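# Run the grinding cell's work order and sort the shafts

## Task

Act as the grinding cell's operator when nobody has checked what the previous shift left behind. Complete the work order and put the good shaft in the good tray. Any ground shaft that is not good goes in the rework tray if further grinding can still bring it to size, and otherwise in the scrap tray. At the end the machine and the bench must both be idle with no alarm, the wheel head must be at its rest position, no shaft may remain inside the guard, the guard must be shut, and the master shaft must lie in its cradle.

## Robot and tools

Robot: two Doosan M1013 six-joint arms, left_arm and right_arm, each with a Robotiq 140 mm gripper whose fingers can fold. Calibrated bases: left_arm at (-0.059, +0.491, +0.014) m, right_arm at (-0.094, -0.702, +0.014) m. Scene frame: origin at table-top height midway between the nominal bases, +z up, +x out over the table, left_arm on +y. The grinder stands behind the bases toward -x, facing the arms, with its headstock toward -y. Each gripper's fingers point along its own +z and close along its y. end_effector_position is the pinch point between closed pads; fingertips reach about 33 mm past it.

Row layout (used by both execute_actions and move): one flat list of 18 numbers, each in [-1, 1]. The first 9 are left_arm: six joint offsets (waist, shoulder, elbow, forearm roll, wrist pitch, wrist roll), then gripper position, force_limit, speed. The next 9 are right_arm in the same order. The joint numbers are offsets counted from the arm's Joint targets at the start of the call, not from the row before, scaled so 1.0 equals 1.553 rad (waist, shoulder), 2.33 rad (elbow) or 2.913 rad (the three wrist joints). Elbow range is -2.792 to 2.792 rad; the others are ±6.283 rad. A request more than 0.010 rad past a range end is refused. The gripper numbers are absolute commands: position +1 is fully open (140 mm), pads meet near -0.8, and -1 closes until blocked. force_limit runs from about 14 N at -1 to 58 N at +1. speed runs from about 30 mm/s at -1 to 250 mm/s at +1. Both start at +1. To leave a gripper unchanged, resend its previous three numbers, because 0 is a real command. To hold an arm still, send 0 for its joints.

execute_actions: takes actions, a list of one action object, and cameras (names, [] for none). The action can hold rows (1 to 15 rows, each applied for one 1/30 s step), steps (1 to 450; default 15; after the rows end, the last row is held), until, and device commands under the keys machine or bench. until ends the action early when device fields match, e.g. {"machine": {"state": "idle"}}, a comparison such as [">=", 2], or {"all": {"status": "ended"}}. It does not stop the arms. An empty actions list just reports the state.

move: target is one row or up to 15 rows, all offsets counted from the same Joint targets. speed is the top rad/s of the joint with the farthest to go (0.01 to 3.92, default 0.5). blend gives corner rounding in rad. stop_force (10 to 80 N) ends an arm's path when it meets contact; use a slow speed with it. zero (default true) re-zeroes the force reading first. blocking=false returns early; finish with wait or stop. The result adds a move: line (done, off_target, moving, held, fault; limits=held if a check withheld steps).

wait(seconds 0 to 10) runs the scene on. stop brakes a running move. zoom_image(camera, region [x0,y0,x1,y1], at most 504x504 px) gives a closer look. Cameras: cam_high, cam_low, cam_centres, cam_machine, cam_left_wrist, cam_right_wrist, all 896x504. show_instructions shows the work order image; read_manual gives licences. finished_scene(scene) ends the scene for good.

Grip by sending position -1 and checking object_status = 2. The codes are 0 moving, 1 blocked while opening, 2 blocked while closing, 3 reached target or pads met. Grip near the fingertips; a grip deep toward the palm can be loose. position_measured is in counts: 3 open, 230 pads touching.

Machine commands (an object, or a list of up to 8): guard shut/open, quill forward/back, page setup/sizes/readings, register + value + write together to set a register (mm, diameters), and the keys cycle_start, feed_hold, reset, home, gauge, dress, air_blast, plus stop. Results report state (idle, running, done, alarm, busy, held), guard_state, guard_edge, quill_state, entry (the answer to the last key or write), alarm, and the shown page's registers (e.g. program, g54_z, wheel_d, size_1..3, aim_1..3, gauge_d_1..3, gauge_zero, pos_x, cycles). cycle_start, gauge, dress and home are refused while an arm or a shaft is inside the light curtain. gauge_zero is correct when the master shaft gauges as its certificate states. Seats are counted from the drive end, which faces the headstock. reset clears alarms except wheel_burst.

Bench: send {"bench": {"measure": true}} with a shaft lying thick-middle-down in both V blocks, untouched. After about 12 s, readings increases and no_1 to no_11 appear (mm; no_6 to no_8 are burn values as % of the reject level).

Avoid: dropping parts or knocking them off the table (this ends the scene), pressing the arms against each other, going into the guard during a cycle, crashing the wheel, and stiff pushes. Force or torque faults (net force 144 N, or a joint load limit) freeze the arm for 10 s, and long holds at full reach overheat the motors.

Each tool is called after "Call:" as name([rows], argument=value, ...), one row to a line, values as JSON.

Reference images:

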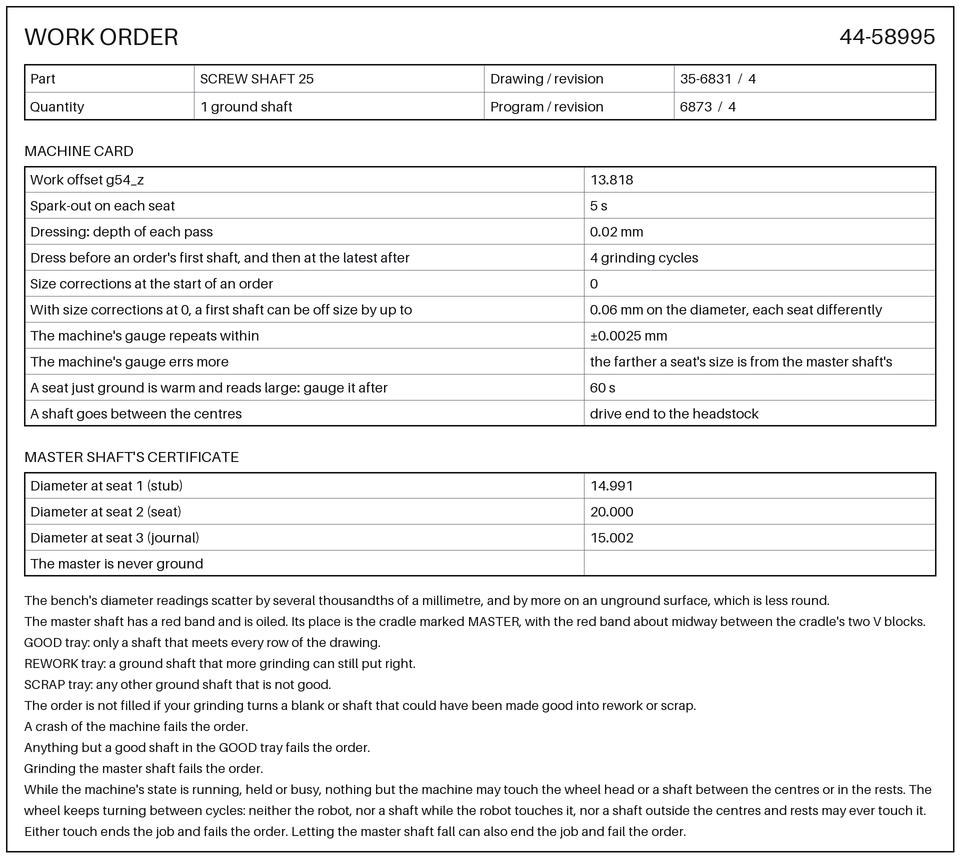

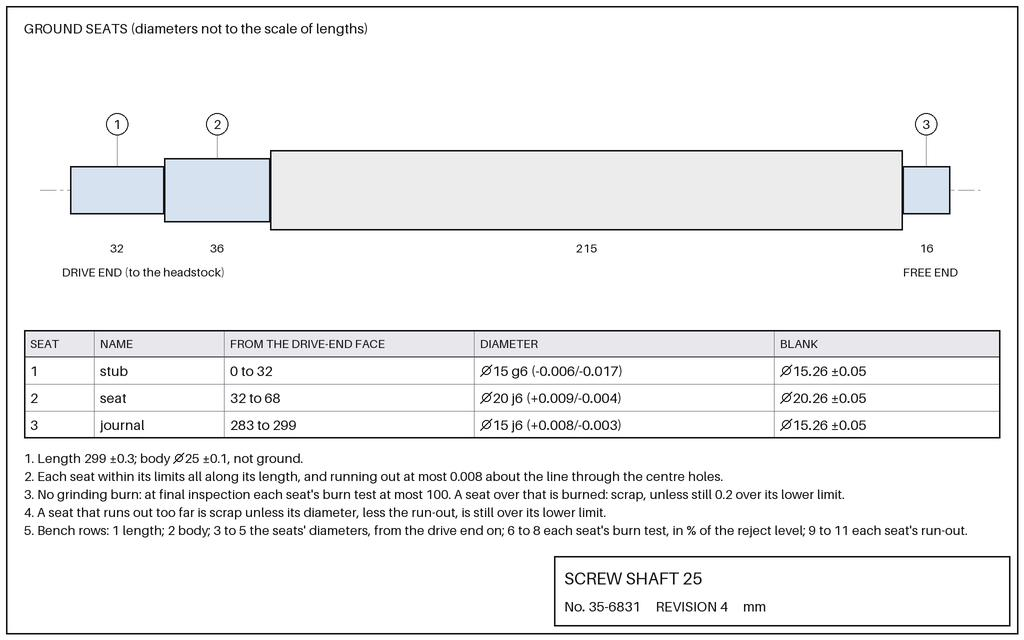

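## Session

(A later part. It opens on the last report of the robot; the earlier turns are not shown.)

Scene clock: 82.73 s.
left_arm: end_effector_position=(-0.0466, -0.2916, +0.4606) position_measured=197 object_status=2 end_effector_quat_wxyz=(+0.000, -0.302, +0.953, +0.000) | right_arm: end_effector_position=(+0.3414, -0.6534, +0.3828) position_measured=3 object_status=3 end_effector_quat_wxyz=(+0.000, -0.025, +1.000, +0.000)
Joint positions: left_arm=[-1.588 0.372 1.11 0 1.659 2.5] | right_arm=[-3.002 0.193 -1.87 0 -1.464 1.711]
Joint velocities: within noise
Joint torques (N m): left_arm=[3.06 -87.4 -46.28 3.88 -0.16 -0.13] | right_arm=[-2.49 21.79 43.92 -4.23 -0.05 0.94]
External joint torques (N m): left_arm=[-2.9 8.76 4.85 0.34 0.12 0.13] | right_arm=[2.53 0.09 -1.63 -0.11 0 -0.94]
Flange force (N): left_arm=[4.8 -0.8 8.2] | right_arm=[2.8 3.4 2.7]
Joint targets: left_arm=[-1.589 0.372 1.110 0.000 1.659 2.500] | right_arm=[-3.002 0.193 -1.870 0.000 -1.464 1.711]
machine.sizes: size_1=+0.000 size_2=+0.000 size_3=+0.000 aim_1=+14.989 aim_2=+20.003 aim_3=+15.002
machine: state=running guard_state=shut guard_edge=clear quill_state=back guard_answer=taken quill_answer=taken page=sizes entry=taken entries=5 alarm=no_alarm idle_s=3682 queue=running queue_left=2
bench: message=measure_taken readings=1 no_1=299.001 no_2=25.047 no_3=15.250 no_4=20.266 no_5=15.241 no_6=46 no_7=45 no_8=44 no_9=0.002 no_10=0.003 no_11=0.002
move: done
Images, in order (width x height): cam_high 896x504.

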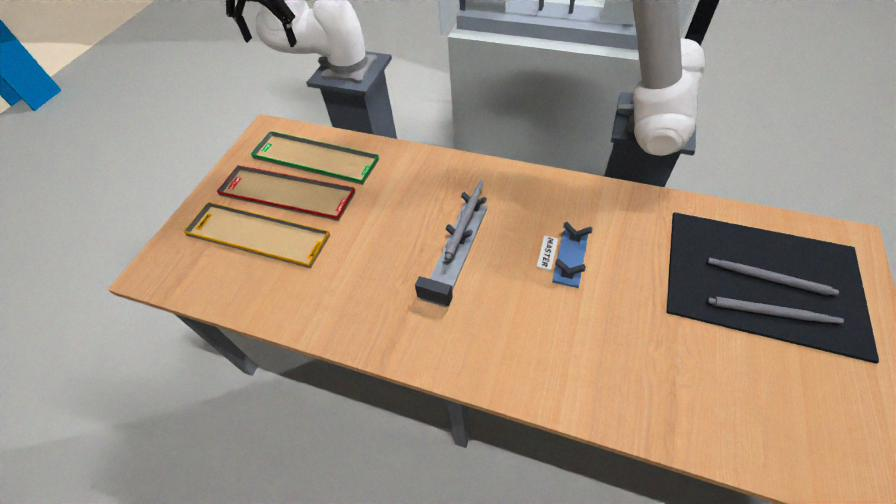

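Call:
execute_actions([
  {"steps":450,"until":{"machine":{"queue":["!=","running"]}}},
], cameras=[])

Call:
execute_actions([
  {"steps":450,"until":{"machine":{"queue":["!=","running"]}}},
], cameras=[])

Scene clock: 88.50 s.
left_arm: end_effector_position=(-0.0467, -0.2916, +0.4605) position_measured=197 object_status=2 end_effector_quat_wxyz=(+0.000, -0.302, +0.953, +0.000) | right_arm: end_effector_position=(+0.3414, -0.6534, +0.3828) position_measured=3 object_status=3 end_effector_quat_wxyz=(+0.000, -0.025, +1.000, +0.000)
Joint positions: left_arm=[-1.589 0.372 1.11 0 1.659 2.5] | right_arm=[-3.002 0.193 -1.87 0 -1.464 1.711]
Joint velocities: within noise
Joint torques (N m): left_arm=[2.13 -87.64 -46.15 3.89 -0.15 -0.15] | right_arm=[-2.04 20.85 44 -4.26 -0.02 0.86]
External joint torques (N m): left_arm=[-2.17 9.15 4.84 0.3 0.11 0.15] | right_arm=[2.04 1.25 -1.78 -0.08 -0.04 -0.86]
Flange force (N): left_arm=[4.5 -2.0 8.1] | right_arm=[4.8 2.4 2.7]
Joint targets: left_arm=[-1.589 0.372 1.110 0.000 1.659 2.500] | right_arm=[-3.002 0.193 -1.870 0.000 -1.464 1.711]
Tool commands: left_gripper/position=-1.0 left_gripper/force_limit=+1.0 left_gripper/speed=-1.0 right_gripper/position=+1.0 right_gripper/force_limit=+1.0 right_gripper/speed=+1.0
machine.setup: program=+6873 g54_z=+13.818 wheel_d=+276.409 sparkout_s=+5.0 dress_depth=+0.020 gauge_at=+1 gauge_zero=+0.270 program_revision=+4 since_dress=+0 stored1_number=+9000 stored1_revision=+1 stored2_number=+5040 stored2_revision=+3 stored3_number=+6873 stored3_revision=+4 stored4_number=+2028 stored4_revision=+2
machine: state=idle guard_state=shut guard_edge=clear quill_state=back guard_answer=taken quill_answer=taken page=setup entry=taken entries=6 alarm=no_alarm idle_s=3688 queue=done queue_left=0
bench: message=measure_taken readings=1 no_1=299.001 no_2=25.047 no_3=15.250 no_4=20.266 no_5=15.241 no_6=46 no_7=45 no_8=44 no_9=0.002 no_10=0.003 no_11=0.002
No camera images: "cameras" was empty.

Scene clock: 88.73 s.
left_arm: end_effector_position=(-0.0467, -0.2916, +0.4605) position_measured=197 object_status=2 end_effector_quat_wxyz=(+0.000, -0.302, +0.953, +0.000) | right_arm: end_effector_position=(+0.3414, -0.6534, +0.3828) position_measured=3 object_status=3 end_effector_quat_wxyz=(+0.000, -0.025, +1.000, +0.000)
Joint positions: left_arm=[-1.589 0.372 1.11 0 1.659 2.5] | right_arm=[-3.002 0.193 -1.87 0 -1.464 1.711]
Joint velocities: within noise
Joint torques (N m): left_arm=[2.62 -87.71 -46.19 3.87 -0.18 -0.15] | right_arm=[-2.09 21.21 43.98 -4.19 -0.03 0.88]
External joint torques (N m): left_arm=[-2.55 9.31 4.94 0.32 0.15 0.15] | right_arm=[2.06 1.07 -1.78 -0.14 -0.03 -0.88]
Flange force (N): left_arm=[4.9 -1.7 8.2] | right_arm=[4.5 2.4 2.7]
Joint targets: left_arm=[-1.589 0.372 1.110 0.000 1.659 2.500] | right_arm=[-3.002 0.193 -1.870 0.000 -1.464 1.711]
Tool commands: left_gripper/position=-1.0 left_gripper/force_limit=+1.0 left_gripper/speed=-1.0 right_gripper/position=+1.0 right_gripper/force_limit=+1.0 right_gripper/speed=+1.0
machine.setup: program=+6873 g54_z=+13.818 wheel_d=+276.409 sparkout_s=+5.0 dress_depth=+0.020 gauge_at=+1 gauge_zero=+0.270 program_revision=+4 since_dress=+0 stored1_number=+9000 stored1_revision=+1 stored2_number=+5040 stored2_revision=+3 stored3_number=+6873 stored3_revision=+4 stored4_number=+2028 stored4_revision=+2
machine: state=idle guard_state=shut guard_edge=clear quill_state=back guard_answer=taken quill_answer=taken page=setup entry=taken entries=6 alarm=no_alarm idle_s=3688 queue=done queue_left=0
bench: message=measure_taken readings=1 no_1=299.001 no_2=25.047 no_3=15.250 no_4=20.266 no_5=15.241 no_6=46 no_7=45 no_8=44 no_9=0.002 no_10=0.003 no_11=0.002
No camera images: "cameras" was empty.

Call:
execute_actions([
  {"machine":{"guard":"open","page":"readings"},"steps":90,"until":{"machine":{"guard_state":"open"}}},
], cameras=[])

Call:
move(target=[-0.5916,-0.0322,-0.0004,0,0.0177,0.4344,-1,1,-1,0,0,0,0,0,0,1,1,1], speed=0.5, cameras=["cam_machine","cam_left_wrist"])

Scene clock: 91.13 s.
left_arm: end_effector_position=(-0.0467, -0.2916, +0.4605) position_measured=197 object_status=2 end_effector_quat_wxyz=(+0.000, -0.302, +0.953, +0.000) | right_arm: end_effector_position=(+0.3414, -0.6534, +0.3828) position_measured=3 object_status=3 end_effector_quat_wxyz=(+0.000, -0.025, +1.000, +0.000)
Joint positions: left_arm=[-1.589 0.372 1.11 0 1.659 2.5] | right_arm=[-3.002 0.193 -1.87 0 -1.464 1.711]
Joint velocities: within noise
Joint torques (N m): left_arm=[2.29 -87.62 -46.27 3.87 -0.16 -0.12] | right_arm=[-2.17 21.3 44.22 -4.22 0.01 0.89]
External joint torques (N m): left_arm=[-2.21 8.78 4.81 0.34 0.12 0.12] | right_arm=[2.16 0.93 -1.91 -0.12 -0.07 -0.89]
Flange force (N): left_arm=[4.2 -1.5 8.1] | right_arm=[4.5 2.6 2.9]
Joint targets: left_arm=[-1.589 0.372 1.110 0.000 1.659 2.500] | right_arm=[-3.002 0.193 -1.870 0.000 -1.464 1.711]
Tool commands: left_gripper/position=-1.0 left_gripper/force_limit=+1.0 left_gripper/speed=-1.0 right_gripper/position=+1.0 right_gripper/force_limit=+1.0 right_gripper/speed=+1.0
machine.readings: gauge_d=+0.000 gauge_d_1=+0.000 gauge_d_2=+0.000 gauge_d_3=+0.000 pos_x=+0.000 pos_z=+0.000 load_peak=+0.0 cycles=+0
machine: state=idle guard_state=open guard_edge=clear quill_state=back guard_answer=taken quill_answer=taken page=readings entry=taken entries=6 alarm=no_alarm idle_s=3690 queue=running queue_left=0
bench: message=measure_taken readings=1 no_1=299.001 no_2=25.047 no_3=15.250 no_4=20.266 no_5=15.241 no_6=46 no_7=45 no_8=44 no_9=0.002 no_10=0.003 no_11=0.002
No camera images: "cameras" was empty.

Scene clock: 94.07 s.
left_arm: end_effector_position=(-0.6476, +0.0254, +0.4994) position_measured=197 object_status=2 end_effector_quat_wxyz=(+0.000, +0.707, +0.707, +0.000) | right_arm: end_effector_position=(+0.3414, -0.6534, +0.3828) position_measured=3 object_status=3 end_effector_quat_wxyz=(+0.000, -0.025, +1.000, +0.000)
Joint positions: left_arm=[-2.508 0.322 1.11 0 1.71 3.765] | right_arm=[-3.002 0.193 -1.87 0 -1.464 1.711]
Joint velocities: within noise
Joint torques (N m): left_arm=[2.99 -81.89 -45.75 3.83 -0.05 -0.21] | right_arm=[-2.23 21.12 44.08 -4.21 0.09 0.93]
External joint torques (N m): left_arm=[-2.94 8.71 4.82 0.33 0.07 0.21] | right_arm=[2.17 1.13 -1.77 -0.14 -0.15 -0.93]
Flange force (N): left_arm=[0.5 -5.2 8.0] | right_arm=[4.7 2.6 2.5]
Joint targets: left_arm=[-2.508 0.322 1.110 0.000 1.710 3.765] | right_arm=[-3.002 0.193 -1.870 0.000 -1.464 1.711]
machine.readings: gauge_d=+0.000 gauge_d_1=+0.000 gauge_d_2=+0.000 gauge_d_3=+0.000 pos_x=+0.000 pos_z=+0.000 load_peak=+0.0 cycles=+0
machine: state=idle guard_state=open guard_edge=clear quill_state=back guard_answer=taken quill_answer=taken page=readings entry=taken entries=6 alarm=no_alarm idle_s=3693 queue=done queue_left=0
bench: message=measure_taken readings=1 no_1=299.001 no_2=25.047 no_3=15.250 no_4=20.266 no_5=15.241 no_6=46 no_7=45 no_8=44 no_9=0.002 no_10=0.003 no_11=0.002
move: done
camera_calibration:
cam_left_wrist: T_world_to_cam=[[0.998968, -0.0288634, -0.0350655, 0.681134], [-0.0212962, -0.979633, 0.199663, -0.0616328], [-0.0401143, -0.19871, -0.979237, 0.613115], [0, 0, 0, 1]] pos_world=[-0.657149, 0.0811143, 0.636575]
Images, in order (width x height): cam_machine 896x504, cam_left_wrist 896x504.

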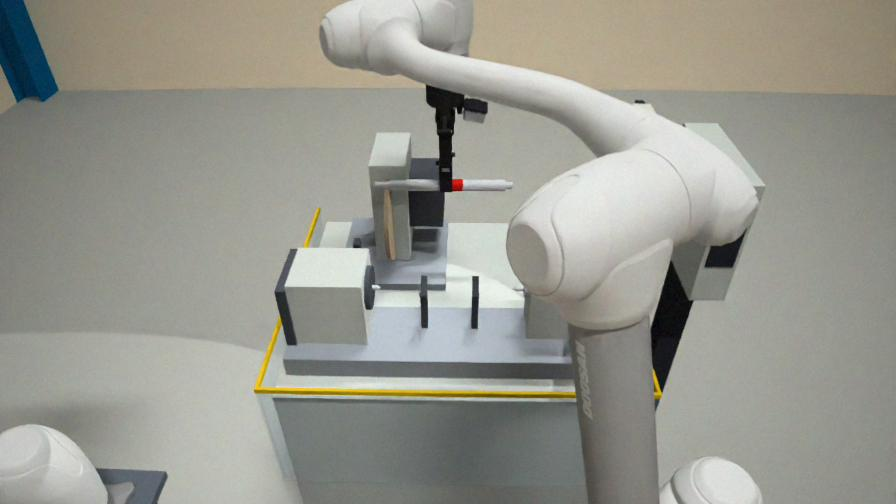

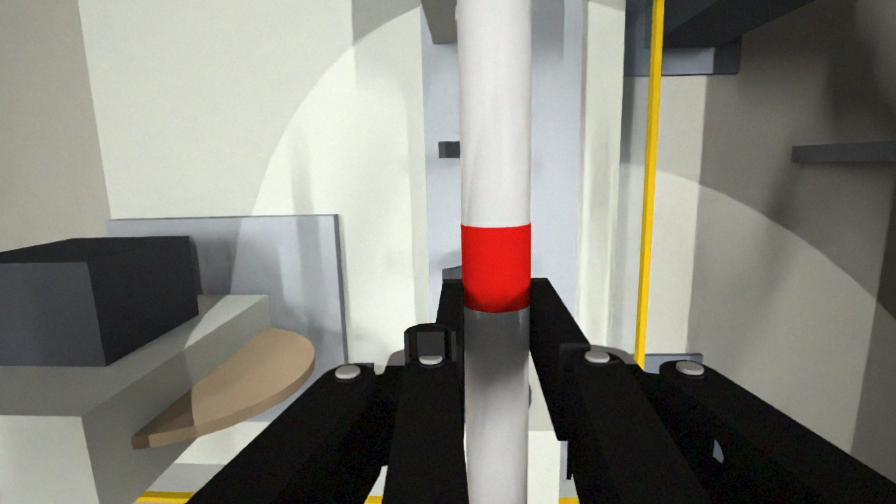

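Call:
execute_actions(actions=[], cameras=["cam_centres"])

Scene clock: 95.33 s.
left_arm: end_effector_position=(-0.6477, +0.0255, +0.4994) position_measured=197 object_status=2 end_effector_quat_wxyz=(+0.000, +0.707, +0.707, +0.000) | right_arm: end_effector_position=(+0.3414, -0.6534, +0.3828) position_measured=3 object_status=3 end_effector_quat_wxyz=(+0.000, -0.025, +1.000, +0.000)
Joint positions: left_arm=[-2.508 0.322 1.11 0 1.71 3.765] | right_arm=[-3.002 0.193 -1.87 0 -1.464 1.711]
Joint velocities: within noise
Joint torques (N m): left_arm=[2.12 -82.16 -45.9 3.83 -0.05 -0.15] | right_arm=[-2.49 21.24 43.77 -4.21 0.05 0.85]
External joint torques (N m): left_arm=[-2.19 9.25 5.02 0.32 0.07 0.15] | right_arm=[2.53 0.69 -1.45 -0.14 -0.1 -0.85]
Flange force (N): left_arm=[-0.5 -5.0 8.3] | right_arm=[3.7 3.6 2.1]
Joint targets: left_arm=[-2.508 0.322 1.110 0.000 1.710 3.765] | right_arm=[-3.002 0.193 -1.870 0.000 -1.464 1.711]
Tool commands: left_gripper/position=-1.0 left_gripper/force_limit=+1.0 left_gripper/speed=-1.0 right_gripper/position=+1.0 right_gripper/force_limit=+1.0 right_gripper/speed=+1.0
machine.readings: gauge_d=+0.000 gauge_d_1=+0.000 gauge_d_2=+0.000 gauge_d_3=+0.000 pos_x=+0.000 pos_z=+0.000 load_peak=+0.0 cycles=+0
machine: state=idle guard_state=open guard_edge=clear quill_state=back guard_answer=taken quill_answer=taken page=readings entry=taken entries=6 alarm=no_alarm idle_s=3694 queue=done queue_left=0
bench: message=measure_taken readings=1 no_1=299.001 no_2=25.047 no_3=15.250 no_4=20.266 no_5=15.241 no_6=46 no_7=45 no_8=44 no_9=0.002 no_10=0.003 no_11=0.002
Images, in order (width x height): cam_centres 896x504.

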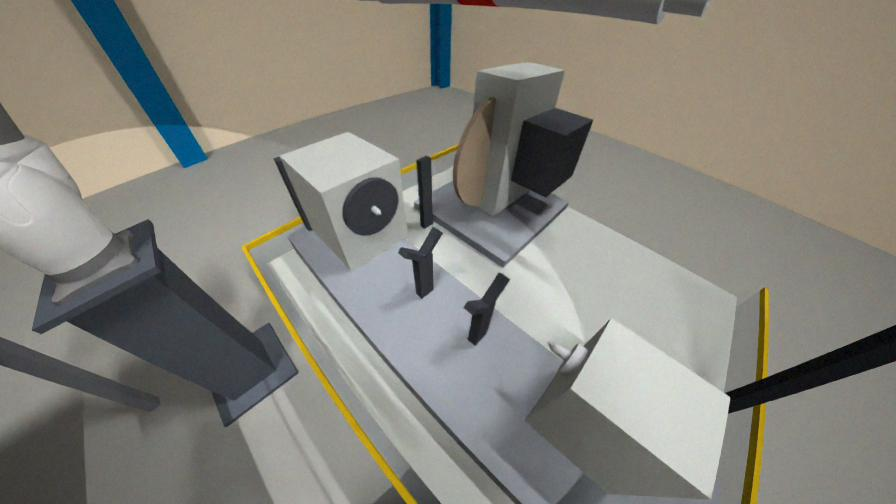

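Call:
move(target=[0,0.03155,0.1888,0,-0.1682,0,-1,1,-1,0,0,0,0,0,0,1,1,1], speed=0.3, cameras=["cam_centres"])

Call:
move(target=[0,0.0102,0.0125,0,-0.0155,0,-1,1,-1,0,0,0,0,0,0,1,1,1], speed=0.012, stop_force=12, cameras=["cam_centres"])

Scene clock: 97.63 s.
left_arm: end_effector_position=(-0.6481, +0.0251, +0.2200) position_measured=197 object_status=2 end_effector_quat_wxyz=(+0.000, +0.707, +0.707, +0.000) | right_arm: end_effector_position=(+0.3414, -0.6534, +0.3828) position_measured=3 object_status=3 end_effector_quat_wxyz=(+0.000, -0.025, +1.000, +0.000)
Joint positions: left_arm=[-2.508 0.371 1.549 0 1.22 3.765] | right_arm=[-3.002 0.193 -1.87 0 -1.464 1.711]
Joint velocities: within noise
Joint torques (N m): left_arm=[2.36 -84.75 -43.34 3.63 -0.04 -0.19] | right_arm=[-2.65 21.25 44.08 -4.16 0.03 0.91]
External joint torques (N m): left_arm=[-2.36 8.71 4.44 0.32 0.07 0.19] | right_arm=[2.71 0.46 -1.93 -0.17 -0.08 -0.91]
Flange force (N): left_arm=[0.1 -4.5 9.7] | right_arm=[3.9 3.9 3.0]
Joint targets: left_arm=[-2.508 0.371 1.549 0.000 1.220 3.765] | right_arm=[-3.002 0.193 -1.870 0.000 -1.464 1.711]
machine.readings: gauge_d=+0.000 gauge_d_1=+0.000 gauge_d_2=+0.000 gauge_d_3=+0.000 pos_x=+0.000 pos_z=+0.000 load_peak=+0.0 cycles=+0
machine: state=idle guard_state=open guard_edge=clear quill_state=back guard_answer=taken quill_answer=taken page=readings entry=taken entries=6 alarm=no_alarm idle_s=3697 queue=done queue_left=0
bench: message=measure_taken readings=1 no_1=299.001 no_2=25.047 no_3=15.250 no_4=20.266 no_5=15.241 no_6=46 no_7=45 no_8=44 no_9=0.002 no_10=0.003 no_11=0.002
move: done
Images, in order (width x height): cam_centres 896x504.

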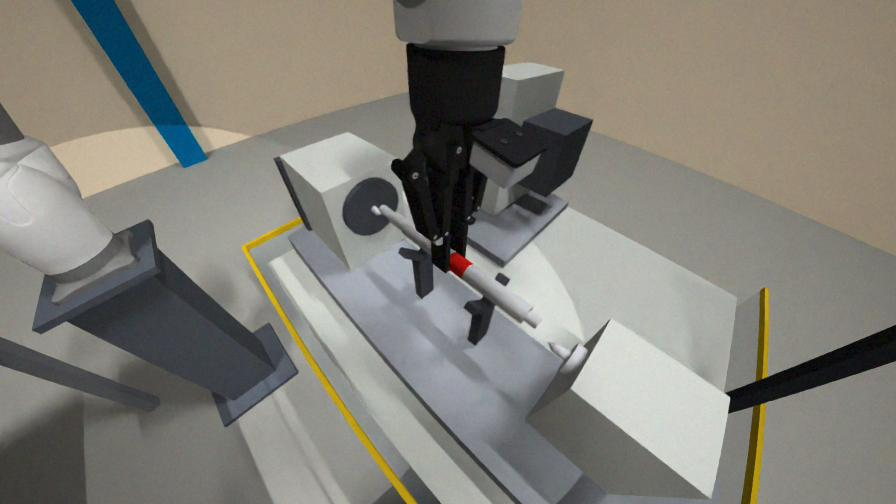

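Scene clock: 100.70 s.
left_arm: end_effector_position=(-0.6482, +0.0251, +0.2021) position_measured=197 object_status=2 end_effector_quat_wxyz=(+0.000, +0.707, +0.707, +0.000) | right_arm: end_effector_position=(+0.3414, -0.6534, +0.3828) position_measured=3 object_status=3 end_effector_quat_wxyz=(+0.000, -0.025, +1.000, +0.000)
Joint positions: left_arm=[-2.508 0.381 1.569 0 1.191 3.765] | right_arm=[-3.002 0.193 -1.87 0 -1.464 1.711]
Joint velocities: within noise
Joint torques (N m): left_arm=[-5.09 -69.24 -40.02 0.6 -5.05 -0.18] | right_arm=[-2.47 21.47 43.98 -4.29 0.01 0.93]
External joint torques (N m): left_arm=[5.14 -7.53 1.43 3.33 5.07 0.18] | right_arm=[2.48 0.77 -1.5 -0.06 -0.06 -0.93]
Flange force (N): left_arm=[1.1 12.8 -11.4] | right_arm=[3.8 3.3 2.2]
Joint targets: left_arm=[-2.508 0.381 1.569 0.000 1.191 3.765] | right_arm=[-3.002 0.193 -1.870 0.000 -1.464 1.711]
machine.readings: gauge_d=+0.000 gauge_d_1=+0.000 gauge_d_2=+0.000 gauge_d_3=+0.000 pos_x=+0.000 pos_z=+0.000 load_peak=+0.0 cycles=+0
machine: state=idle guard_state=open guard_edge=clear quill_state=back guard_answer=taken quill_answer=taken page=readings entry=taken entries=6 alarm=no_alarm idle_s=3700 queue=done queue_left=0
bench: message=measure_taken readings=1 no_1=299.001 no_2=25.047 no_3=15.250 no_4=20.266 no_5=15.241 no_6=46 no_7=45 no_8=44 no_9=0.002 no_10=0.003 no_11=0.002
move: contact (left_arm); left_arm: the wrist pitch is farthest, 0.016 rad from its target
Images, in order (width x height): cam_centres 896x504.

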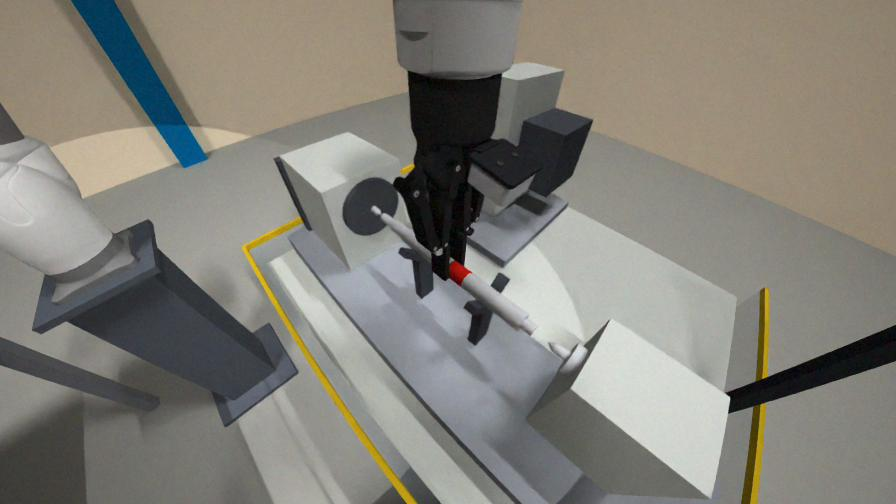

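Call:
move(target=[0,0.0019,0.0029,0,-0.0036,0,-1,1,-1,0,0,0,0,0,0,1,1,1], speed=0.012, stop_force=15, cameras=["cam_centres"])

Scene clock: 102.43 s.
left_arm: end_effector_position=(-0.6481, +0.0252, +0.1964) position_measured=197 object_status=2 end_effector_quat_wxyz=(+0.000, +0.707, +0.707, -0.001) | right_arm: end_effector_position=(+0.3414, -0.6534, +0.3828) position_measured=3 object_status=3 end_effector_quat_wxyz=(+0.000, -0.025, +1.000, +0.000)
Joint positions: left_arm=[-2.508 0.384 1.575 0 1.18 3.765] | right_arm=[-3.002 0.193 -1.87 0 -1.464 1.711]
Joint velocities: within noise
Joint torques (N m): left_arm=[-7.53 -61.4 -36.32 -0.48 -6.32 -0.26] | right_arm=[-2.39 21.26 44.19 -4.22 -0.09 0.95]
External joint torques (N m): left_arm=[7.47 -15.11 -1.94 4.37 6.34 0.26] | right_arm=[2.38 1.18 -1.65 -0.15 0.04 -0.96]
Flange force (N): left_arm=[0.4 17.0 -21.8] | right_arm=[4.6 3.0 2.6]
Joint targets: left_arm=[-2.508 0.384 1.575 0.000 1.180 3.765] | right_arm=[-3.002 0.193 -1.870 0.000 -1.464 1.711]
machine.readings: gauge_d=+0.000 gauge_d_1=+0.000 gauge_d_2=+0.000 gauge_d_3=+0.000 pos_x=+0.000 pos_z=+0.000 load_peak=+0.0 cycles=+0
machine: state=idle guard_state=open guard_edge=clear quill_state=back guard_answer=taken quill_answer=taken page=readings entry=taken entries=6 alarm=no_alarm idle_s=3701 queue=done queue_left=0
bench: message=measure_taken readings=1 no_1=299.001 no_2=25.047 no_3=15.250 no_4=20.266 no_5=15.241 no_6=46 no_7=45 no_8=44 no_9=0.002 no_10=0.003 no_11=0.002
move: done
Images, in order (width x height): cam_centres 896x504.

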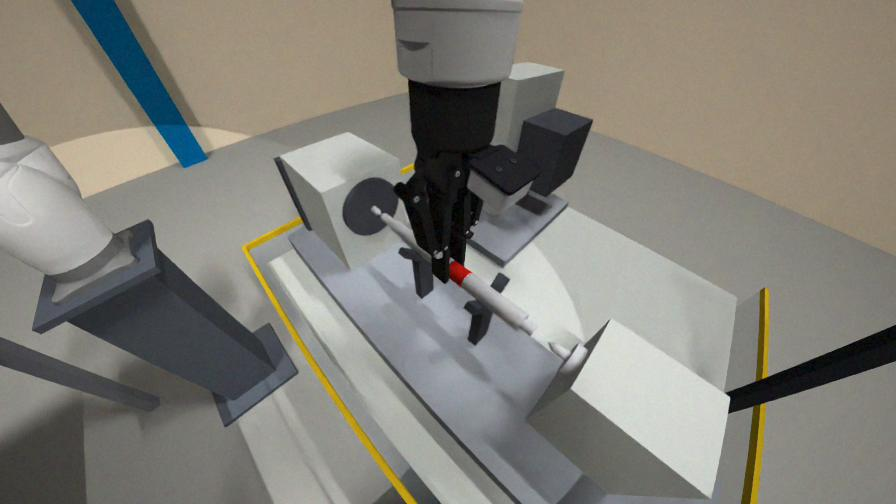

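Call:
move([
  [0,-0.0007,-0.00095,0,0.0011,0,-1,1,-1,0,0,0,0,0,0,1,1,1],
  [0,-0.0007,-0.00095,0,0.0011,0,-0.2,1,-0.9,0,0,0,0,0,0,1,1,1],
  [0,-0.026,-0.036,0,0.0425,0,-0.2,1,-0.9,0,0,0,0,0,0,1,1,1],
], speed=[0.05,0.05,0.08], cameras=["cam_centres"])

Scene clock: 106.23 s.
left_arm: end_effector_position=(-0.6473, +0.0257, +0.2710) position_measured=154 object_status=3 end_effector_quat_wxyz=(+0.000, +0.707, +0.707, -0.001) | right_arm: end_effector_position=(+0.3414, -0.6534, +0.3828) position_measured=3 object_status=3 end_effector_quat_wxyz=(+0.000, -0.025, +1.000, +0.000)
Joint positions: left_arm=[-2.508 0.344 1.492 0 1.304 3.765] | right_arm=[-3.002 0.193 -1.87 0 -1.464 1.711]
Joint velocities: within noise
Joint torques (N m): left_arm=[2.43 -76.2 -39.9 3.78 -0.07 -0.17] | right_arm=[-2.15 21.39 44.08 -4.25 -0.01 0.85]
External joint torques (N m): left_arm=[-2.38 1.52 -0.29 0.32 0.08 0.17] | right_arm=[2.14 0.78 -1.83 -0.09 -0.04 -0.85]
Flange force (N): left_arm=[0.5 -4.1 0.1] | right_arm=[4.1 2.7 2.8]
Joint targets: left_arm=[-2.508 0.344 1.492 0.000 1.304 3.765] | right_arm=[-3.002 0.193 -1.870 0.000 -1.464 1.711]
machine.readings: gauge_d=+0.000 gauge_d_1=+0.000 gauge_d_2=+0.000 gauge_d_3=+0.000 pos_x=+0.000 pos_z=+0.000 load_peak=+0.0 cycles=+0
machine: state=idle guard_state=open guard_edge=clear quill_state=back guard_answer=taken quill_answer=taken page=readings entry=taken entries=6 alarm=no_alarm idle_s=3705 queue=done queue_left=0
bench: message=measure_taken readings=1 no_1=299.001 no_2=25.047 no_3=15.250 no_4=20.266 no_5=15.241 no_6=46 no_7=45 no_8=44 no_9=0.002 no_10=0.003 no_11=0.002
move: done
Images, in order (width x height): cam_centres 896x504.

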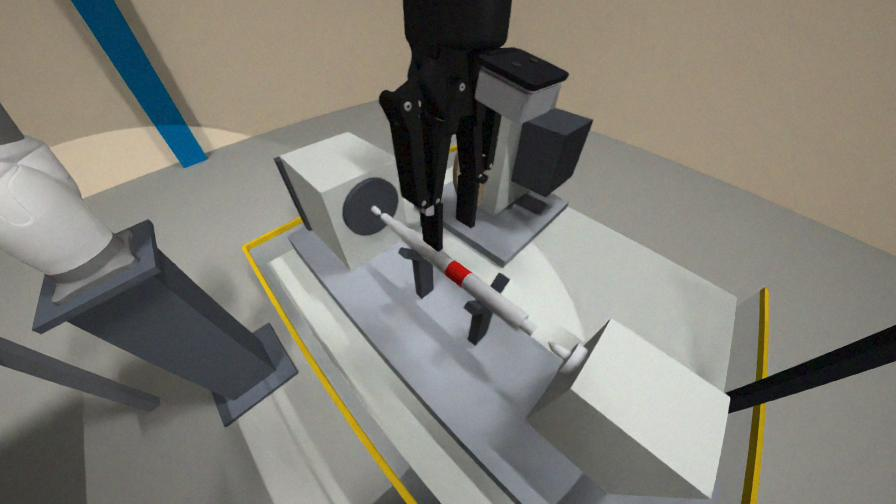

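Call:
move(target=[0,-0.01417,-0.16395,0,0.1396,0,-0.2,1,-0.9,0,0,0,0,0,0,1,1,1], cameras=[])

Call:
execute_actions([
  {"machine":[{"quill":"forward"},{"guard":"shut"}],"steps":240,"until":{"machine":{"guard_state":"shut","quill_state":"clamped"}}},
], cameras=["cam_centres"])

Call:
execute_actions([
  {"machine":[{"register":"gauge_at","value":1,"write":true,"gauge":true},{"register":"gauge_at","value":2,"write":true,"gauge":true},{"register":"gauge_at","value":3,"write":true,"gauge":true}],"steps":450,"until":{"machine":{"queue":["!=","running"]}}},
], cameras=[])

Scene clock: 107.80 s.
left_arm: end_effector_position=(-0.6475, +0.0256, +0.4995) position_measured=154 object_status=3 end_effector_quat_wxyz=(+0.000, +0.707, +0.707, +0.000) | right_arm: end_effector_position=(+0.3414, -0.6534, +0.3828) position_measured=3 object_status=3 end_effector_quat_wxyz=(+0.000, -0.025, +1.000, +0.000)
Joint positions: left_arm=[-2.508 0.322 1.11 0 1.711 3.765] | right_arm=[-3.002 0.193 -1.87 0 -1.464 1.711]
Joint velocities: within noise
Joint torques (N m): left_arm=[2.31 -74.93 -40.61 3.87 -0.08 -0.15] | right_arm=[-2.31 21.77 44.09 -4.18 0 0.86]
External joint torques (N m): left_arm=[-2.34 1.41 -0.45 0.31 0.11 0.15] | right_arm=[2.32 0.38 -1.83 -0.15 -0.06 -0.86]
Flange force (N): left_arm=[0.1 -4.6 -1.5] | right_arm=[3.5 3.1 2.9]
Joint targets: left_arm=[-2.508 0.322 1.110 0.000 1.711 3.765] | right_arm=[-3.002 0.193 -1.870 0.000 -1.464 1.711]
machine.readings: gauge_d=+0.000 gauge_d_1=+0.000 gauge_d_2=+0.000 gauge_d_3=+0.000 pos_x=+0.000 pos_z=+0.000 load_peak=+0.0 cycles=+0
machine: state=idle guard_state=open guard_edge=clear quill_state=back guard_answer=taken quill_answer=taken page=readings entry=taken entries=6 alarm=no_alarm idle_s=3707 queue=done queue_left=0
bench: message=measure_taken readings=1 no_1=299.001 no_2=25.047 no_3=15.250 no_4=20.266 no_5=15.241 no_6=46 no_7=45 no_8=44 no_9=0.002 no_10=0.003 no_11=0.002
move: done
No camera images: "cameras" was empty.

Scene clock: 112.90 s.
left_arm: end_effector_position=(-0.6476, +0.0256, +0.4994) position_measured=154 object_status=3 end_effector_quat_wxyz=(+0.000, +0.707, +0.707, +0.000) | right_arm: end_effector_position=(+0.3414, -0.6534, +0.3828) position_measured=3 object_status=3 end_effector_quat_wxyz=(+0.000, -0.025, +1.000, +0.000)
Joint positions: left_arm=[-2.508 0.322 1.11 0 1.711 3.765] | right_arm=[-3.002 0.193 -1.87 0 -1.464 1.711]
Joint velocities: within noise
Joint torques (N m): left_arm=[2.26 -75.08 -40.77 3.89 -0.06 -0.14] | right_arm=[-2.7 21.1 44.06 -4.15 0.02 0.95]
External joint torques (N m): left_arm=[-2.25 1.64 -0.27 0.29 0.08 0.14] | right_arm=[2.62 1.52 -1.66 -0.2 -0.08 -0.95]
Flange force (N): left_arm=[0.0 -4.5 -1.1] | right_arm=[5.3 3.5 2.3]
Joint targets: left_arm=[-2.508 0.322 1.110 0.000 1.711 3.765] | right_arm=[-3.002 0.193 -1.870 0.000 -1.464 1.711]
Tool commands: left_gripper/position=-0.2 left_gripper/force_limit=+1.0 left_gripper/speed=-0.9 right_gripper/position=+1.0 right_gripper/force_limit=+1.0 right_gripper/speed=+1.0
machine.readings: gauge_d=+0.000 gauge_d_1=+0.000 gauge_d_2=+0.000 gauge_d_3=+0.000 pos_x=+0.000 pos_z=+0.000 load_peak=+0.0 cycles=+0
machine: state=idle guard_state=shut guard_edge=clear quill_state=clamped guard_answer=taken quill_answer=taken page=readings entry=taken entries=6 alarm=no_alarm idle_s=3712 queue=running queue_left=0
bench: message=measure_taken readings=1 no_1=299.001 no_2=25.047 no_3=15.250 no_4=20.266 no_5=15.241 no_6=46 no_7=45 no_8=44 no_9=0.002 no_10=0.003 no_11=0.002
Images, in order (width x height): cam_centres 896x504.

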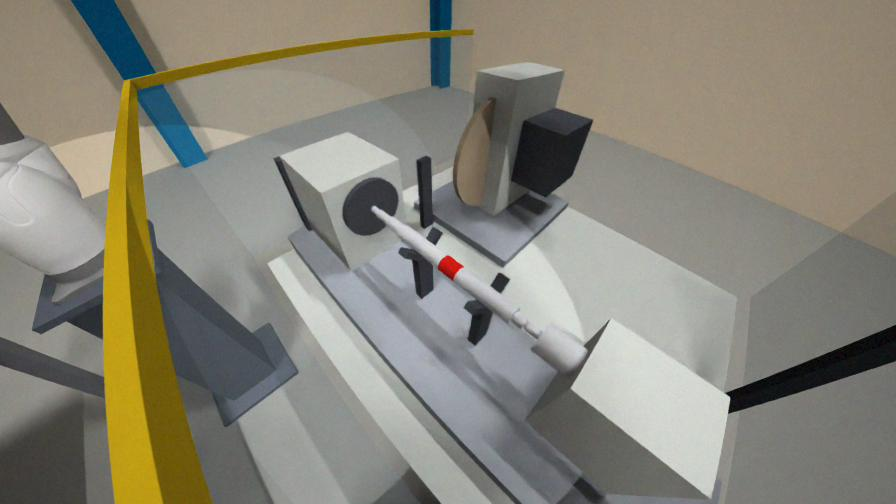

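Scene clock: 125.23 s.
left_arm: end_effector_position=(-0.6476, +0.0256, +0.4994) position_measured=154 object_status=3 end_effector_quat_wxyz=(+0.000, +0.707, +0.707, +0.000) | right_arm: end_effector_position=(+0.3414, -0.6534, +0.3828) position_measured=3 object_status=3 end_effector_quat_wxyz=(+0.000, -0.025, +1.000, +0.000)
Joint positions: left_arm=[-2.508 0.322 1.11 0 1.711 3.765] | right_arm=[-3.002 0.193 -1.87 0 -1.464 1.711]
Joint velocities: within noise
Joint torques (N m): left_arm=[2.26 -74.95 -40.91 3.86 -0.08 -0.17] | right_arm=[-2.35 21.36 44.06 -4.26 0.01 0.92]
External joint torques (N m): left_arm=[-2.17 1.54 -0.12 0.32 0.1 0.17] | right_arm=[2.39 0.77 -1.61 -0.1 -0.06 -0.92]
Flange force (N): left_arm=[0.2 -4.0 -0.8] | right_arm=[3.9 3.1 2.4]
Joint targets: left_arm=[-2.508 0.322 1.110 0.000 1.711 3.765] | right_arm=[-3.002 0.193 -1.870 0.000 -1.464 1.711]
Tool commands: left_gripper/position=-0.2 left_gripper/force_limit=+1.0 left_gripper/speed=-0.9 right_gripper/position=+1.0 right_gripper/force_limit=+1.0 right_gripper/speed=+1.0
machine.readings: gauge_d=+14.934 gauge_d_1=+14.922 gauge_d_2=+19.931 gauge_d_3=+14.934 pos_x=+0.000 pos_z=+0.000 load_peak=+0.0 cycles=+0
machine: state=idle guard_state=shut guard_edge=clear quill_state=clamped guard_answer=taken quill_answer=taken page=readings entry=taken entries=12 alarm=no_alarm idle_s=3724 queue=done queue_left=0
bench: message=measure_taken readings=1 no_1=299.001 no_2=25.047 no_3=15.250 no_4=20.266 no_5=15.241 no_6=46 no_7=45 no_8=44 no_9=0.002 no_10=0.003 no_11=0.002
No camera images: "cameras" was empty.

Call:
execute_actions([
  {"machine":[{"register":"gauge_zero","value":0.2013,"write":true},{"register":"gauge_at","value":1,"write":true,"gauge":true},{"register":"gauge_at","value":2,"write":true,"gauge":true},{"register":"gauge_at","value":3,"write":true,"gauge":true}],"steps":450,"until":{"machine":{"queue":["!=","running"]}}},
], cameras=[])

Scene clock: 138.07 s.
left_arm: end_effector_position=(-0.6476, +0.0256, +0.4994) position_measured=154 object_status=3 end_effector_quat_wxyz=(+0.000, +0.707, +0.707, +0.000) | right_arm: end_effector_position=(+0.3414, -0.6534, +0.3828) position_measured=3 object_status=3 end_effector_quat_wxyz=(+0.000, -0.025, +1.000, +0.000)
Joint positions: left_arm=[-2.508 0.322 1.11 0 1.711 3.765] | right_arm=[-3.002 0.193 -1.87 0 -1.464 1.711]
Joint velocities: within noise
Joint torques (N m): left_arm=[2.37 -75.08 -40.79 3.9 -0.07 -0.13] | right_arm=[-3.18 21.2 43.88 -4.25 -0.01 0.77]
External joint torques (N m): left_arm=[-2.33 1.97 -0.11 0.27 0.09 0.13] | right_arm=[3.27 0.52 -1.48 -0.1 -0.03 -0.77]
Flange force (N): left_arm=[0.0 -4.7 -0.9] | right_arm=[3.6 5.5 2.3]
Joint targets: left_arm=[-2.508 0.322 1.110 0.000 1.711 3.765] | right_arm=[-3.002 0.193 -1.870 0.000 -1.464 1.711]
Tool commands: left_gripper/position=-0.2 left_gripper/force_limit=+1.0 left_gripper/speed=-0.9 right_gripper/position=+1.0 right_gripper/force_limit=+1.0 right_gripper/speed=+1.0
machine.readings: gauge_d=+15.002 gauge_d_1=+14.990 gauge_d_2=+20.000 gauge_d_3=+15.002 pos_x=+0.000 pos_z=+0.000 load_peak=+0.0 cycles=+0
machine: state=idle guard_state=shut guard_edge=clear quill_state=clamped guard_answer=taken quill_answer=taken page=readings entry=taken entries=19 alarm=no_alarm idle_s=3737 queue=done queue_left=0
bench: message=measure_taken readings=1 no_1=299.001 no_2=25.047 no_3=15.250 no_4=20.266 no_5=15.241 no_6=46 no_7=45 no_8=44 no_9=0.002 no_10=0.003 no_11=0.002
No camera images: "cameras" was empty.

Call:
execute_actions([
  {"machine":{"guard":"open"},"steps":120,"until":{"machine":{"guard_state":"open"}}},
], cameras=[])

Call:
move([
  [0.0079,0.00818,-0.0079,0,0.00151,0.00422,-0.2,1,-0.9,0,0,0,0,0,0,1,1,1],
  [0.0079,0.0257,0.1621,0,-0.1438,0.00422,-0.2,1,-0.9,0,0,0,0,0,0,1,1,1],
], speed=0.4, cameras=["cam_left_wrist"])

Scene clock: 140.70 s.
left_arm: end_effector_position=(-0.6476, +0.0256, +0.4994) position_measured=154 object_status=3 end_effector_quat_wxyz=(+0.000, +0.707, +0.707, +0.000) | right_arm: end_effector_position=(+0.3414, -0.6534, +0.3828) position_measured=3 object_status=3 end_effector_quat_wxyz=(+0.000, -0.025, +1.000, +0.000)
Joint positions: left_arm=[-2.508 0.322 1.11 0 1.711 3.765] | right_arm=[-3.002 0.193 -1.87 0 -1.464 1.711]
Joint velocities: within noise
Joint torques (N m): left_arm=[2.32 -75.12 -40.83 3.9 -0.07 -0.16] | right_arm=[-2.85 21.57 44.03 -4.22 -0.01 0.92]
External joint torques (N m): left_arm=[-2.33 1.86 -0.16 0.28 0.09 0.16] | right_arm=[2.88 0.36 -1.86 -0.11 -0.05 -0.92]
Flange force (N): left_arm=[0.0 -4.6 -1.0] | right_arm=[3.7 4.2 2.9]
Joint targets: left_arm=[-2.508 0.322 1.110 0.000 1.711 3.765] | right_arm=[-3.002 0.193 -1.870 0.000 -1.464 1.711]
Tool commands: left_gripper/position=-0.2 left_gripper/force_limit=+1.0 left_gripper/speed=-0.9 right_gripper/position=+1.0 right_gripper/force_limit=+1.0 right_gripper/speed=+1.0
machine.readings: gauge_d=+15.002 gauge_d_1=+14.990 gauge_d_2=+20.000 gauge_d_3=+15.002 pos_x=+0.000 pos_z=+0.000 load_peak=+0.0 cycles=+0
machine: state=idle guard_state=open guard_edge=clear quill_state=clamped guard_answer=taken quill_answer=taken page=readings entry=taken entries=19 alarm=no_alarm idle_s=3739 queue=running queue_left=0
bench: message=measure_taken readings=1 no_1=299.001 no_2=25.047 no_3=15.250 no_4=20.266 no_5=15.241 no_6=46 no_7=45 no_8=44 no_9=0.002 no_10=0.003 no_11=0.002
No camera images: "cameras" was empty.

Scene clock: 142.27 s.
left_arm: end_effector_position=(-0.6480, +0.0138, +0.2599) position_measured=154 object_status=3 end_effector_quat_wxyz=(+0.000, +0.707, +0.707, +0.000) | right_arm: end_effector_position=(+0.3414, -0.6534, +0.3828) position_measured=3 object_status=3 end_effector_quat_wxyz=(+0.000, -0.025, +1.000, +0.000)
Joint positions: left_arm=[-2.495 0.362 1.487 0 1.292 3.778] | right_arm=[-3.002 0.193 -1.87 0 -1.464 1.711]
Joint velocities: within noise
Joint torques (N m): left_arm=[2.37 -77.9 -39.44 3.76 -0.03 -0.16] | right_arm=[-2.41 21.62 43.91 -4.25 -0.03 1.01]
External joint torques (N m): left_arm=[-2.34 1.6 -0.54 0.31 0.05 0.16] | right_arm=[2.37 0.59 -1.73 -0.08 -0.03 -1.01]
Flange force (N): left_arm=[0.0 -4.6 0.0] | right_arm=[3.7 2.9 2.7]
Joint targets: left_arm=[-2.495 0.362 1.487 0.000 1.292 3.778] | right_arm=[-3.002 0.193 -1.870 0.000 -1.464 1.711]
machine.readings: gauge_d=+15.002 gauge_d_1=+14.990 gauge_d_2=+20.000 gauge_d_3=+15.002 pos_x=+0.000 pos_z=+0.000 load_peak=+0.0 cycles=+0
machine: state=idle guard_state=open guard_edge=clear quill_state=clamped guard_answer=taken quill_answer=taken page=readings entry=taken entries=19 alarm=no_alarm idle_s=3741 queue=done queue_left=0
bench: message=measure_taken readings=1 no_1=299.001 no_2=25.047 no_3=15.250 no_4=20.266 no_5=15.241 no_6=46 no_7=45 no_8=44 no_9=0.002 no_10=0.003 no_11=0.002
move: done
camera_calibration:
cam_left_wrist: T_world_to_cam=[[0.998944, -0.0289965, -0.0356383, 0.672825], [-0.0212915, -0.979529, 0.200175, -0.0252916], [-0.0407131, -0.199205, -0.979112, 0.375886], [0, 0, 0, 1]] pos_world=[-0.657349, 0.0696142, 0.397075]
Images, in order (width x height): cam_left_wrist 896x504.

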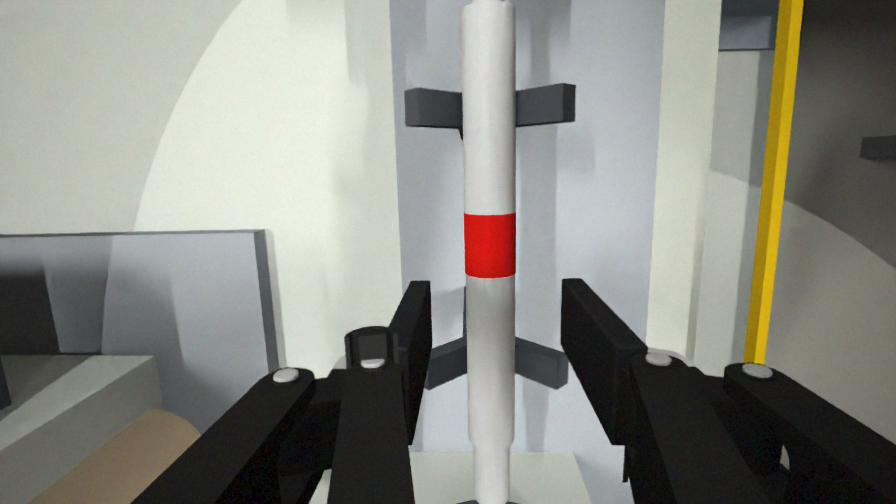

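Call:
move([
  [0,0.0202,0.02947,0,-0.03434,0,-0.2,1,-0.9,0,0,0,0,0,0,1,1,1],
], speed=0.08, cameras=[])

Call:
execute_actions([
  {"rows":[[0,0,0,0,0,0,-1,1,-1,0,0,0,0,0,0,1,1,1]],"steps":75},
], cameras=[])

Call:
execute_actions([
  {"machine":{"quill":"back"},"steps":120,"until":{"machine":{"quill_state":"back"}}},
], cameras=[])

Scene clock: 144.17 s.
left_arm: end_effector_position=(-0.6480, +0.0138, +0.1998) position_measured=154 object_status=3 end_effector_quat_wxyz=(+0.000, +0.707, +0.707, +0.000) | right_arm: end_effector_position=(+0.3414, -0.6534, +0.3828) position_measured=3 object_status=3 end_effector_quat_wxyz=(+0.000, -0.025, +1.000, +0.000)
Joint positions: left_arm=[-2.495 0.393 1.556 0 1.192 3.778] | right_arm=[-3.002 0.193 -1.87 0 -1.464 1.711]
Joint velocities: within noise
Joint torques (N m): left_arm=[2.22 -79.59 -38.21 3.63 -0.11 -0.13] | right_arm=[-2.44 21.51 44.56 -4.31 -0.03 0.96]
External joint torques (N m): left_arm=[-2.25 1.81 -0.38 0.29 0.13 0.13] | right_arm=[2.43 0.62 -2.34 -0.03 -0.03 -0.96]
Flange force (N): left_arm=[0.0 -4.5 0.5] | right_arm=[4.6 3.1 3.7]
Joint targets: left_arm=[-2.495 0.393 1.556 0.000 1.192 3.778] | right_arm=[-3.002 0.193 -1.870 0.000 -1.464 1.711]
machine.readings: gauge_d=+15.002 gauge_d_1=+14.990 gauge_d_2=+20.000 gauge_d_3=+15.002 pos_x=+0.000 pos_z=+0.000 load_peak=+0.0 cycles=+0
machine: state=idle guard_state=open guard_edge=clear quill_state=clamped guard_answer=taken quill_answer=taken page=readings entry=taken entries=19 alarm=no_alarm idle_s=3743 queue=done queue_left=0
bench: message=measure_taken readings=1 no_1=299.001 no_2=25.047 no_3=15.250 no_4=20.266 no_5=15.241 no_6=46 no_7=45 no_8=44 no_9=0.002 no_10=0.003 no_11=0.002
move: done
No camera images: "cameras" was empty.

Scene clock: 146.87 s.
left_arm: end_effector_position=(-0.6480, +0.0138, +0.1998) position_measured=197 object_status=2 end_effector_quat_wxyz=(+0.000, +0.707, +0.707, +0.000) | right_arm: end_effector_position=(+0.3414, -0.6534, +0.3828) position_measured=3 object_status=3 end_effector_quat_wxyz=(+0.000, -0.025, +1.000, +0.000)
Joint positions: left_arm=[-2.495 0.393 1.556 0 1.192 3.778] | right_arm=[-3.002 0.193 -1.87 0 -1.464 1.711]
Joint velocities: within noise
Joint torques (N m): left_arm=[-3.36 -67.83 -38.6 1.34 -5.25 -0.26] | right_arm=[-1.95 21.77 43.99 -4.24 0.02 0.89]
External joint torques (N m): left_arm=[3.41 -9.7 0.22 2.56 5.28 0.26] | right_arm=[1.97 0.14 -1.85 -0.09 -0.07 -0.89]
Flange force (N): left_arm=[3.3 11.7 -14.3] | right_arm=[3.1 2.3 2.9]
Joint targets: left_arm=[-2.495 0.393 1.556 0.000 1.192 3.778] | right_arm=[-3.002 0.193 -1.870 0.000 -1.464 1.711]
machine.readings: gauge_d=+15.002 gauge_d_1=+14.990 gauge_d_2=+20.000 gauge_d_3=+15.002 pos_x=+0.000 pos_z=+0.000 load_peak=+0.0 cycles=+0
machine: state=idle guard_state=open guard_edge=clear quill_state=clamped guard_answer=taken quill_answer=taken page=readings entry=taken entries=19 alarm=no_alarm idle_s=3745 queue=done queue_left=0
bench: message=measure_taken readings=1 no_1=299.001 no_2=25.047 no_3=15.250 no_4=20.266 no_5=15.241 no_6=46 no_7=45 no_8=44 no_9=0.002 no_10=0.003 no_11=0.002
No camera images: "cameras" was empty.

Scene clock: 149.63 s.
left_arm: end_effector_position=(-0.6480, +0.0138, +0.1998) position_measured=197 object_status=2 end_effector_quat_wxyz=(+0.000, +0.707, +0.707, +0.000) | right_arm: end_effector_position=(+0.3414, -0.6534, +0.3828) position_measured=3 object_status=3 end_effector_quat_wxyz=(+0.000, -0.025, +1.000, +0.000)
Joint positions: left_arm=[-2.495 0.393 1.556 0 1.192 3.778] | right_arm=[-3.002 0.193 -1.87 0 -1.464 1.711]
Joint velocities: within noise
Joint torques (N m): left_arm=[-0.97 -78.87 -43.31 2.23 -3.49 -0.22] | right_arm=[-2.15 21.23 44.13 -4.15 0.01 0.86]
External joint torques (N m): left_arm=[0.85 1.4 4.85 1.69 3.51 0.22] | right_arm=[2.18 0.68 -1.88 -0.19 -0.06 -0.86]
Flange force (N): left_arm=[2.7 5.6 0.2] | right_arm=[4.1 2.8 2.9]
Joint targets: left_arm=[-2.495 0.393 1.556 0.000 1.192 3.778] | right_arm=[-3.002 0.193 -1.870 0.000 -1.464 1.711]
Tool commands: left_gripper/position=-1.0 left_gripper/force_limit=+1.0 left_gripper/speed=-1.0 right_gripper/position=+1.0 right_gripper/force_limit=+1.0 right_gripper/speed=+1.0
machine.readings: gauge_d=+15.002 gauge_d_1=+0.000 gauge_d_2=+0.000 gauge_d_3=+0.000 pos_x=+0.000 pos_z=+0.000 load_peak=+0.0 cycles=+0
machine: state=idle guard_state=open guard_edge=clear quill_state=back guard_answer=taken quill_answer=taken page=readings entry=taken entries=19 alarm=no_alarm idle_s=3748 queue=running queue_left=0
bench: message=measure_taken readings=1 no_1=299.001 no_2=25.047 no_3=15.250 no_4=20.266 no_5=15.241 no_6=46 no_7=45 no_8=44 no_9=0.002 no_10=0.003 no_11=0.002
No camera images: "cameras" was empty.

Call:
move([
  [-0.00805,-0.0077,0.0056,0,-0.0003,-0.0043,-1,1,-1,0,0,0,0,0,0,1,1,1],
  [-0.00805,-0.0316,-0.0275,0,0.03845,-0.0043,-1,1,-1,0,0,0,0,0,0,1,1,1],
  [-0.00805,-0.0457,-0.1914,0,0.1782,-0.0043,-1,1,-1,0,0,0,0,0,0,1,1,1],
], speed=[0.012,0.1,0.4], cameras=["cam_centres","cam_left_wrist"])

Scene clock: 153.90 s.
left_arm: end_effector_position=(-0.6476, +0.0258, +0.4990) position_measured=197 object_status=2 end_effector_quat_wxyz=(+0.000, +0.707, +0.707, +0.001) | right_arm: end_effector_position=(+0.3414, -0.6534, +0.3828) position_measured=3 object_status=3 end_effector_quat_wxyz=(+0.000, -0.025, +1.000, +0.000)
Joint positions: left_arm=[-2.508 0.322 1.11 0 1.711 3.765] | right_arm=[-3.002 0.193 -1.87 0 -1.464 1.711]
Joint velocities: within noise
Joint torques (N m): left_arm=[2.35 -81.9 -46.08 3.86 -0.04 -0.17] | right_arm=[-2.71 21.61 44.15 -4.17 -0.04 0.92]
External joint torques (N m): left_arm=[-2.3 8.44 5.03 0.32 0.07 0.17] | right_arm=[2.76 0.07 -2.14 -0.14 -0.01 -0.92]
Flange force (N): left_arm=[0.5 -4.0 8.5] | right_arm=[3.5 4.0 3.5]
Joint targets: left_arm=[-2.508 0.322 1.110 0.000 1.711 3.765] | right_arm=[-3.002 0.193 -1.870 0.000 -1.464 1.711]
machine.readings: gauge_d=+15.002 gauge_d_1=+0.000 gauge_d_2=+0.000 gauge_d_3=+0.000 pos_x=+0.000 pos_z=+0.000 load_peak=+0.0 cycles=+0
machine: state=idle guard_state=open guard_edge=clear quill_state=back guard_answer=taken quill_answer=taken page=readings entry=taken entries=19 alarm=no_alarm idle_s=3752 queue=done queue_left=0
bench: message=measure_taken readings=1 no_1=299.001 no_2=25.047 no_3=15.250 no_4=20.266 no_5=15.241 no_6=46 no_7=45 no_8=44 no_9=0.002 no_10=0.003 no_11=0.002
move: done
camera_calibration:
cam_left_wrist: T_world_to_cam=[[0.998997, -0.0289611, -0.0341441, 0.680566], [-0.0216041, -0.979772, 0.198945, -0.0610914], [-0.0392151, -0.198008, -0.979416, 0.613409], [0, 0, 0, 1]] pos_world=[-0.657149, 0.0813144, 0.636173]
Images, in order (width x height): cam_centres 896x504, cam_left_wrist 896x504.

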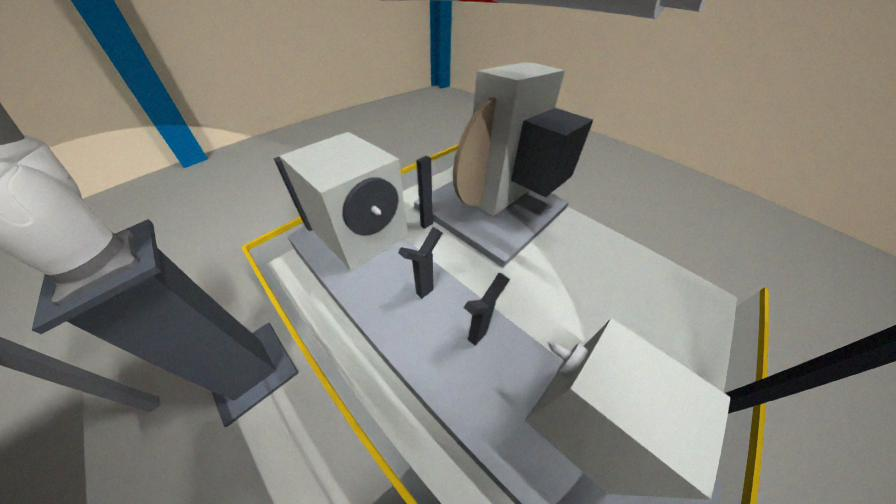

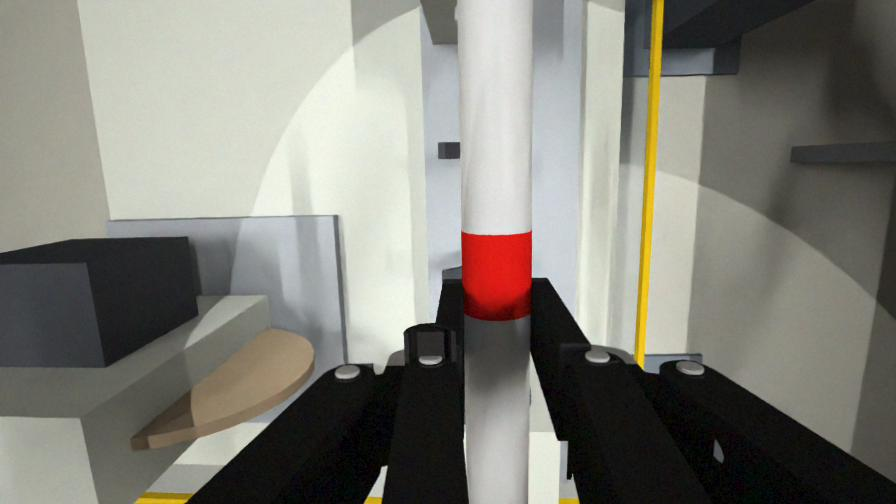

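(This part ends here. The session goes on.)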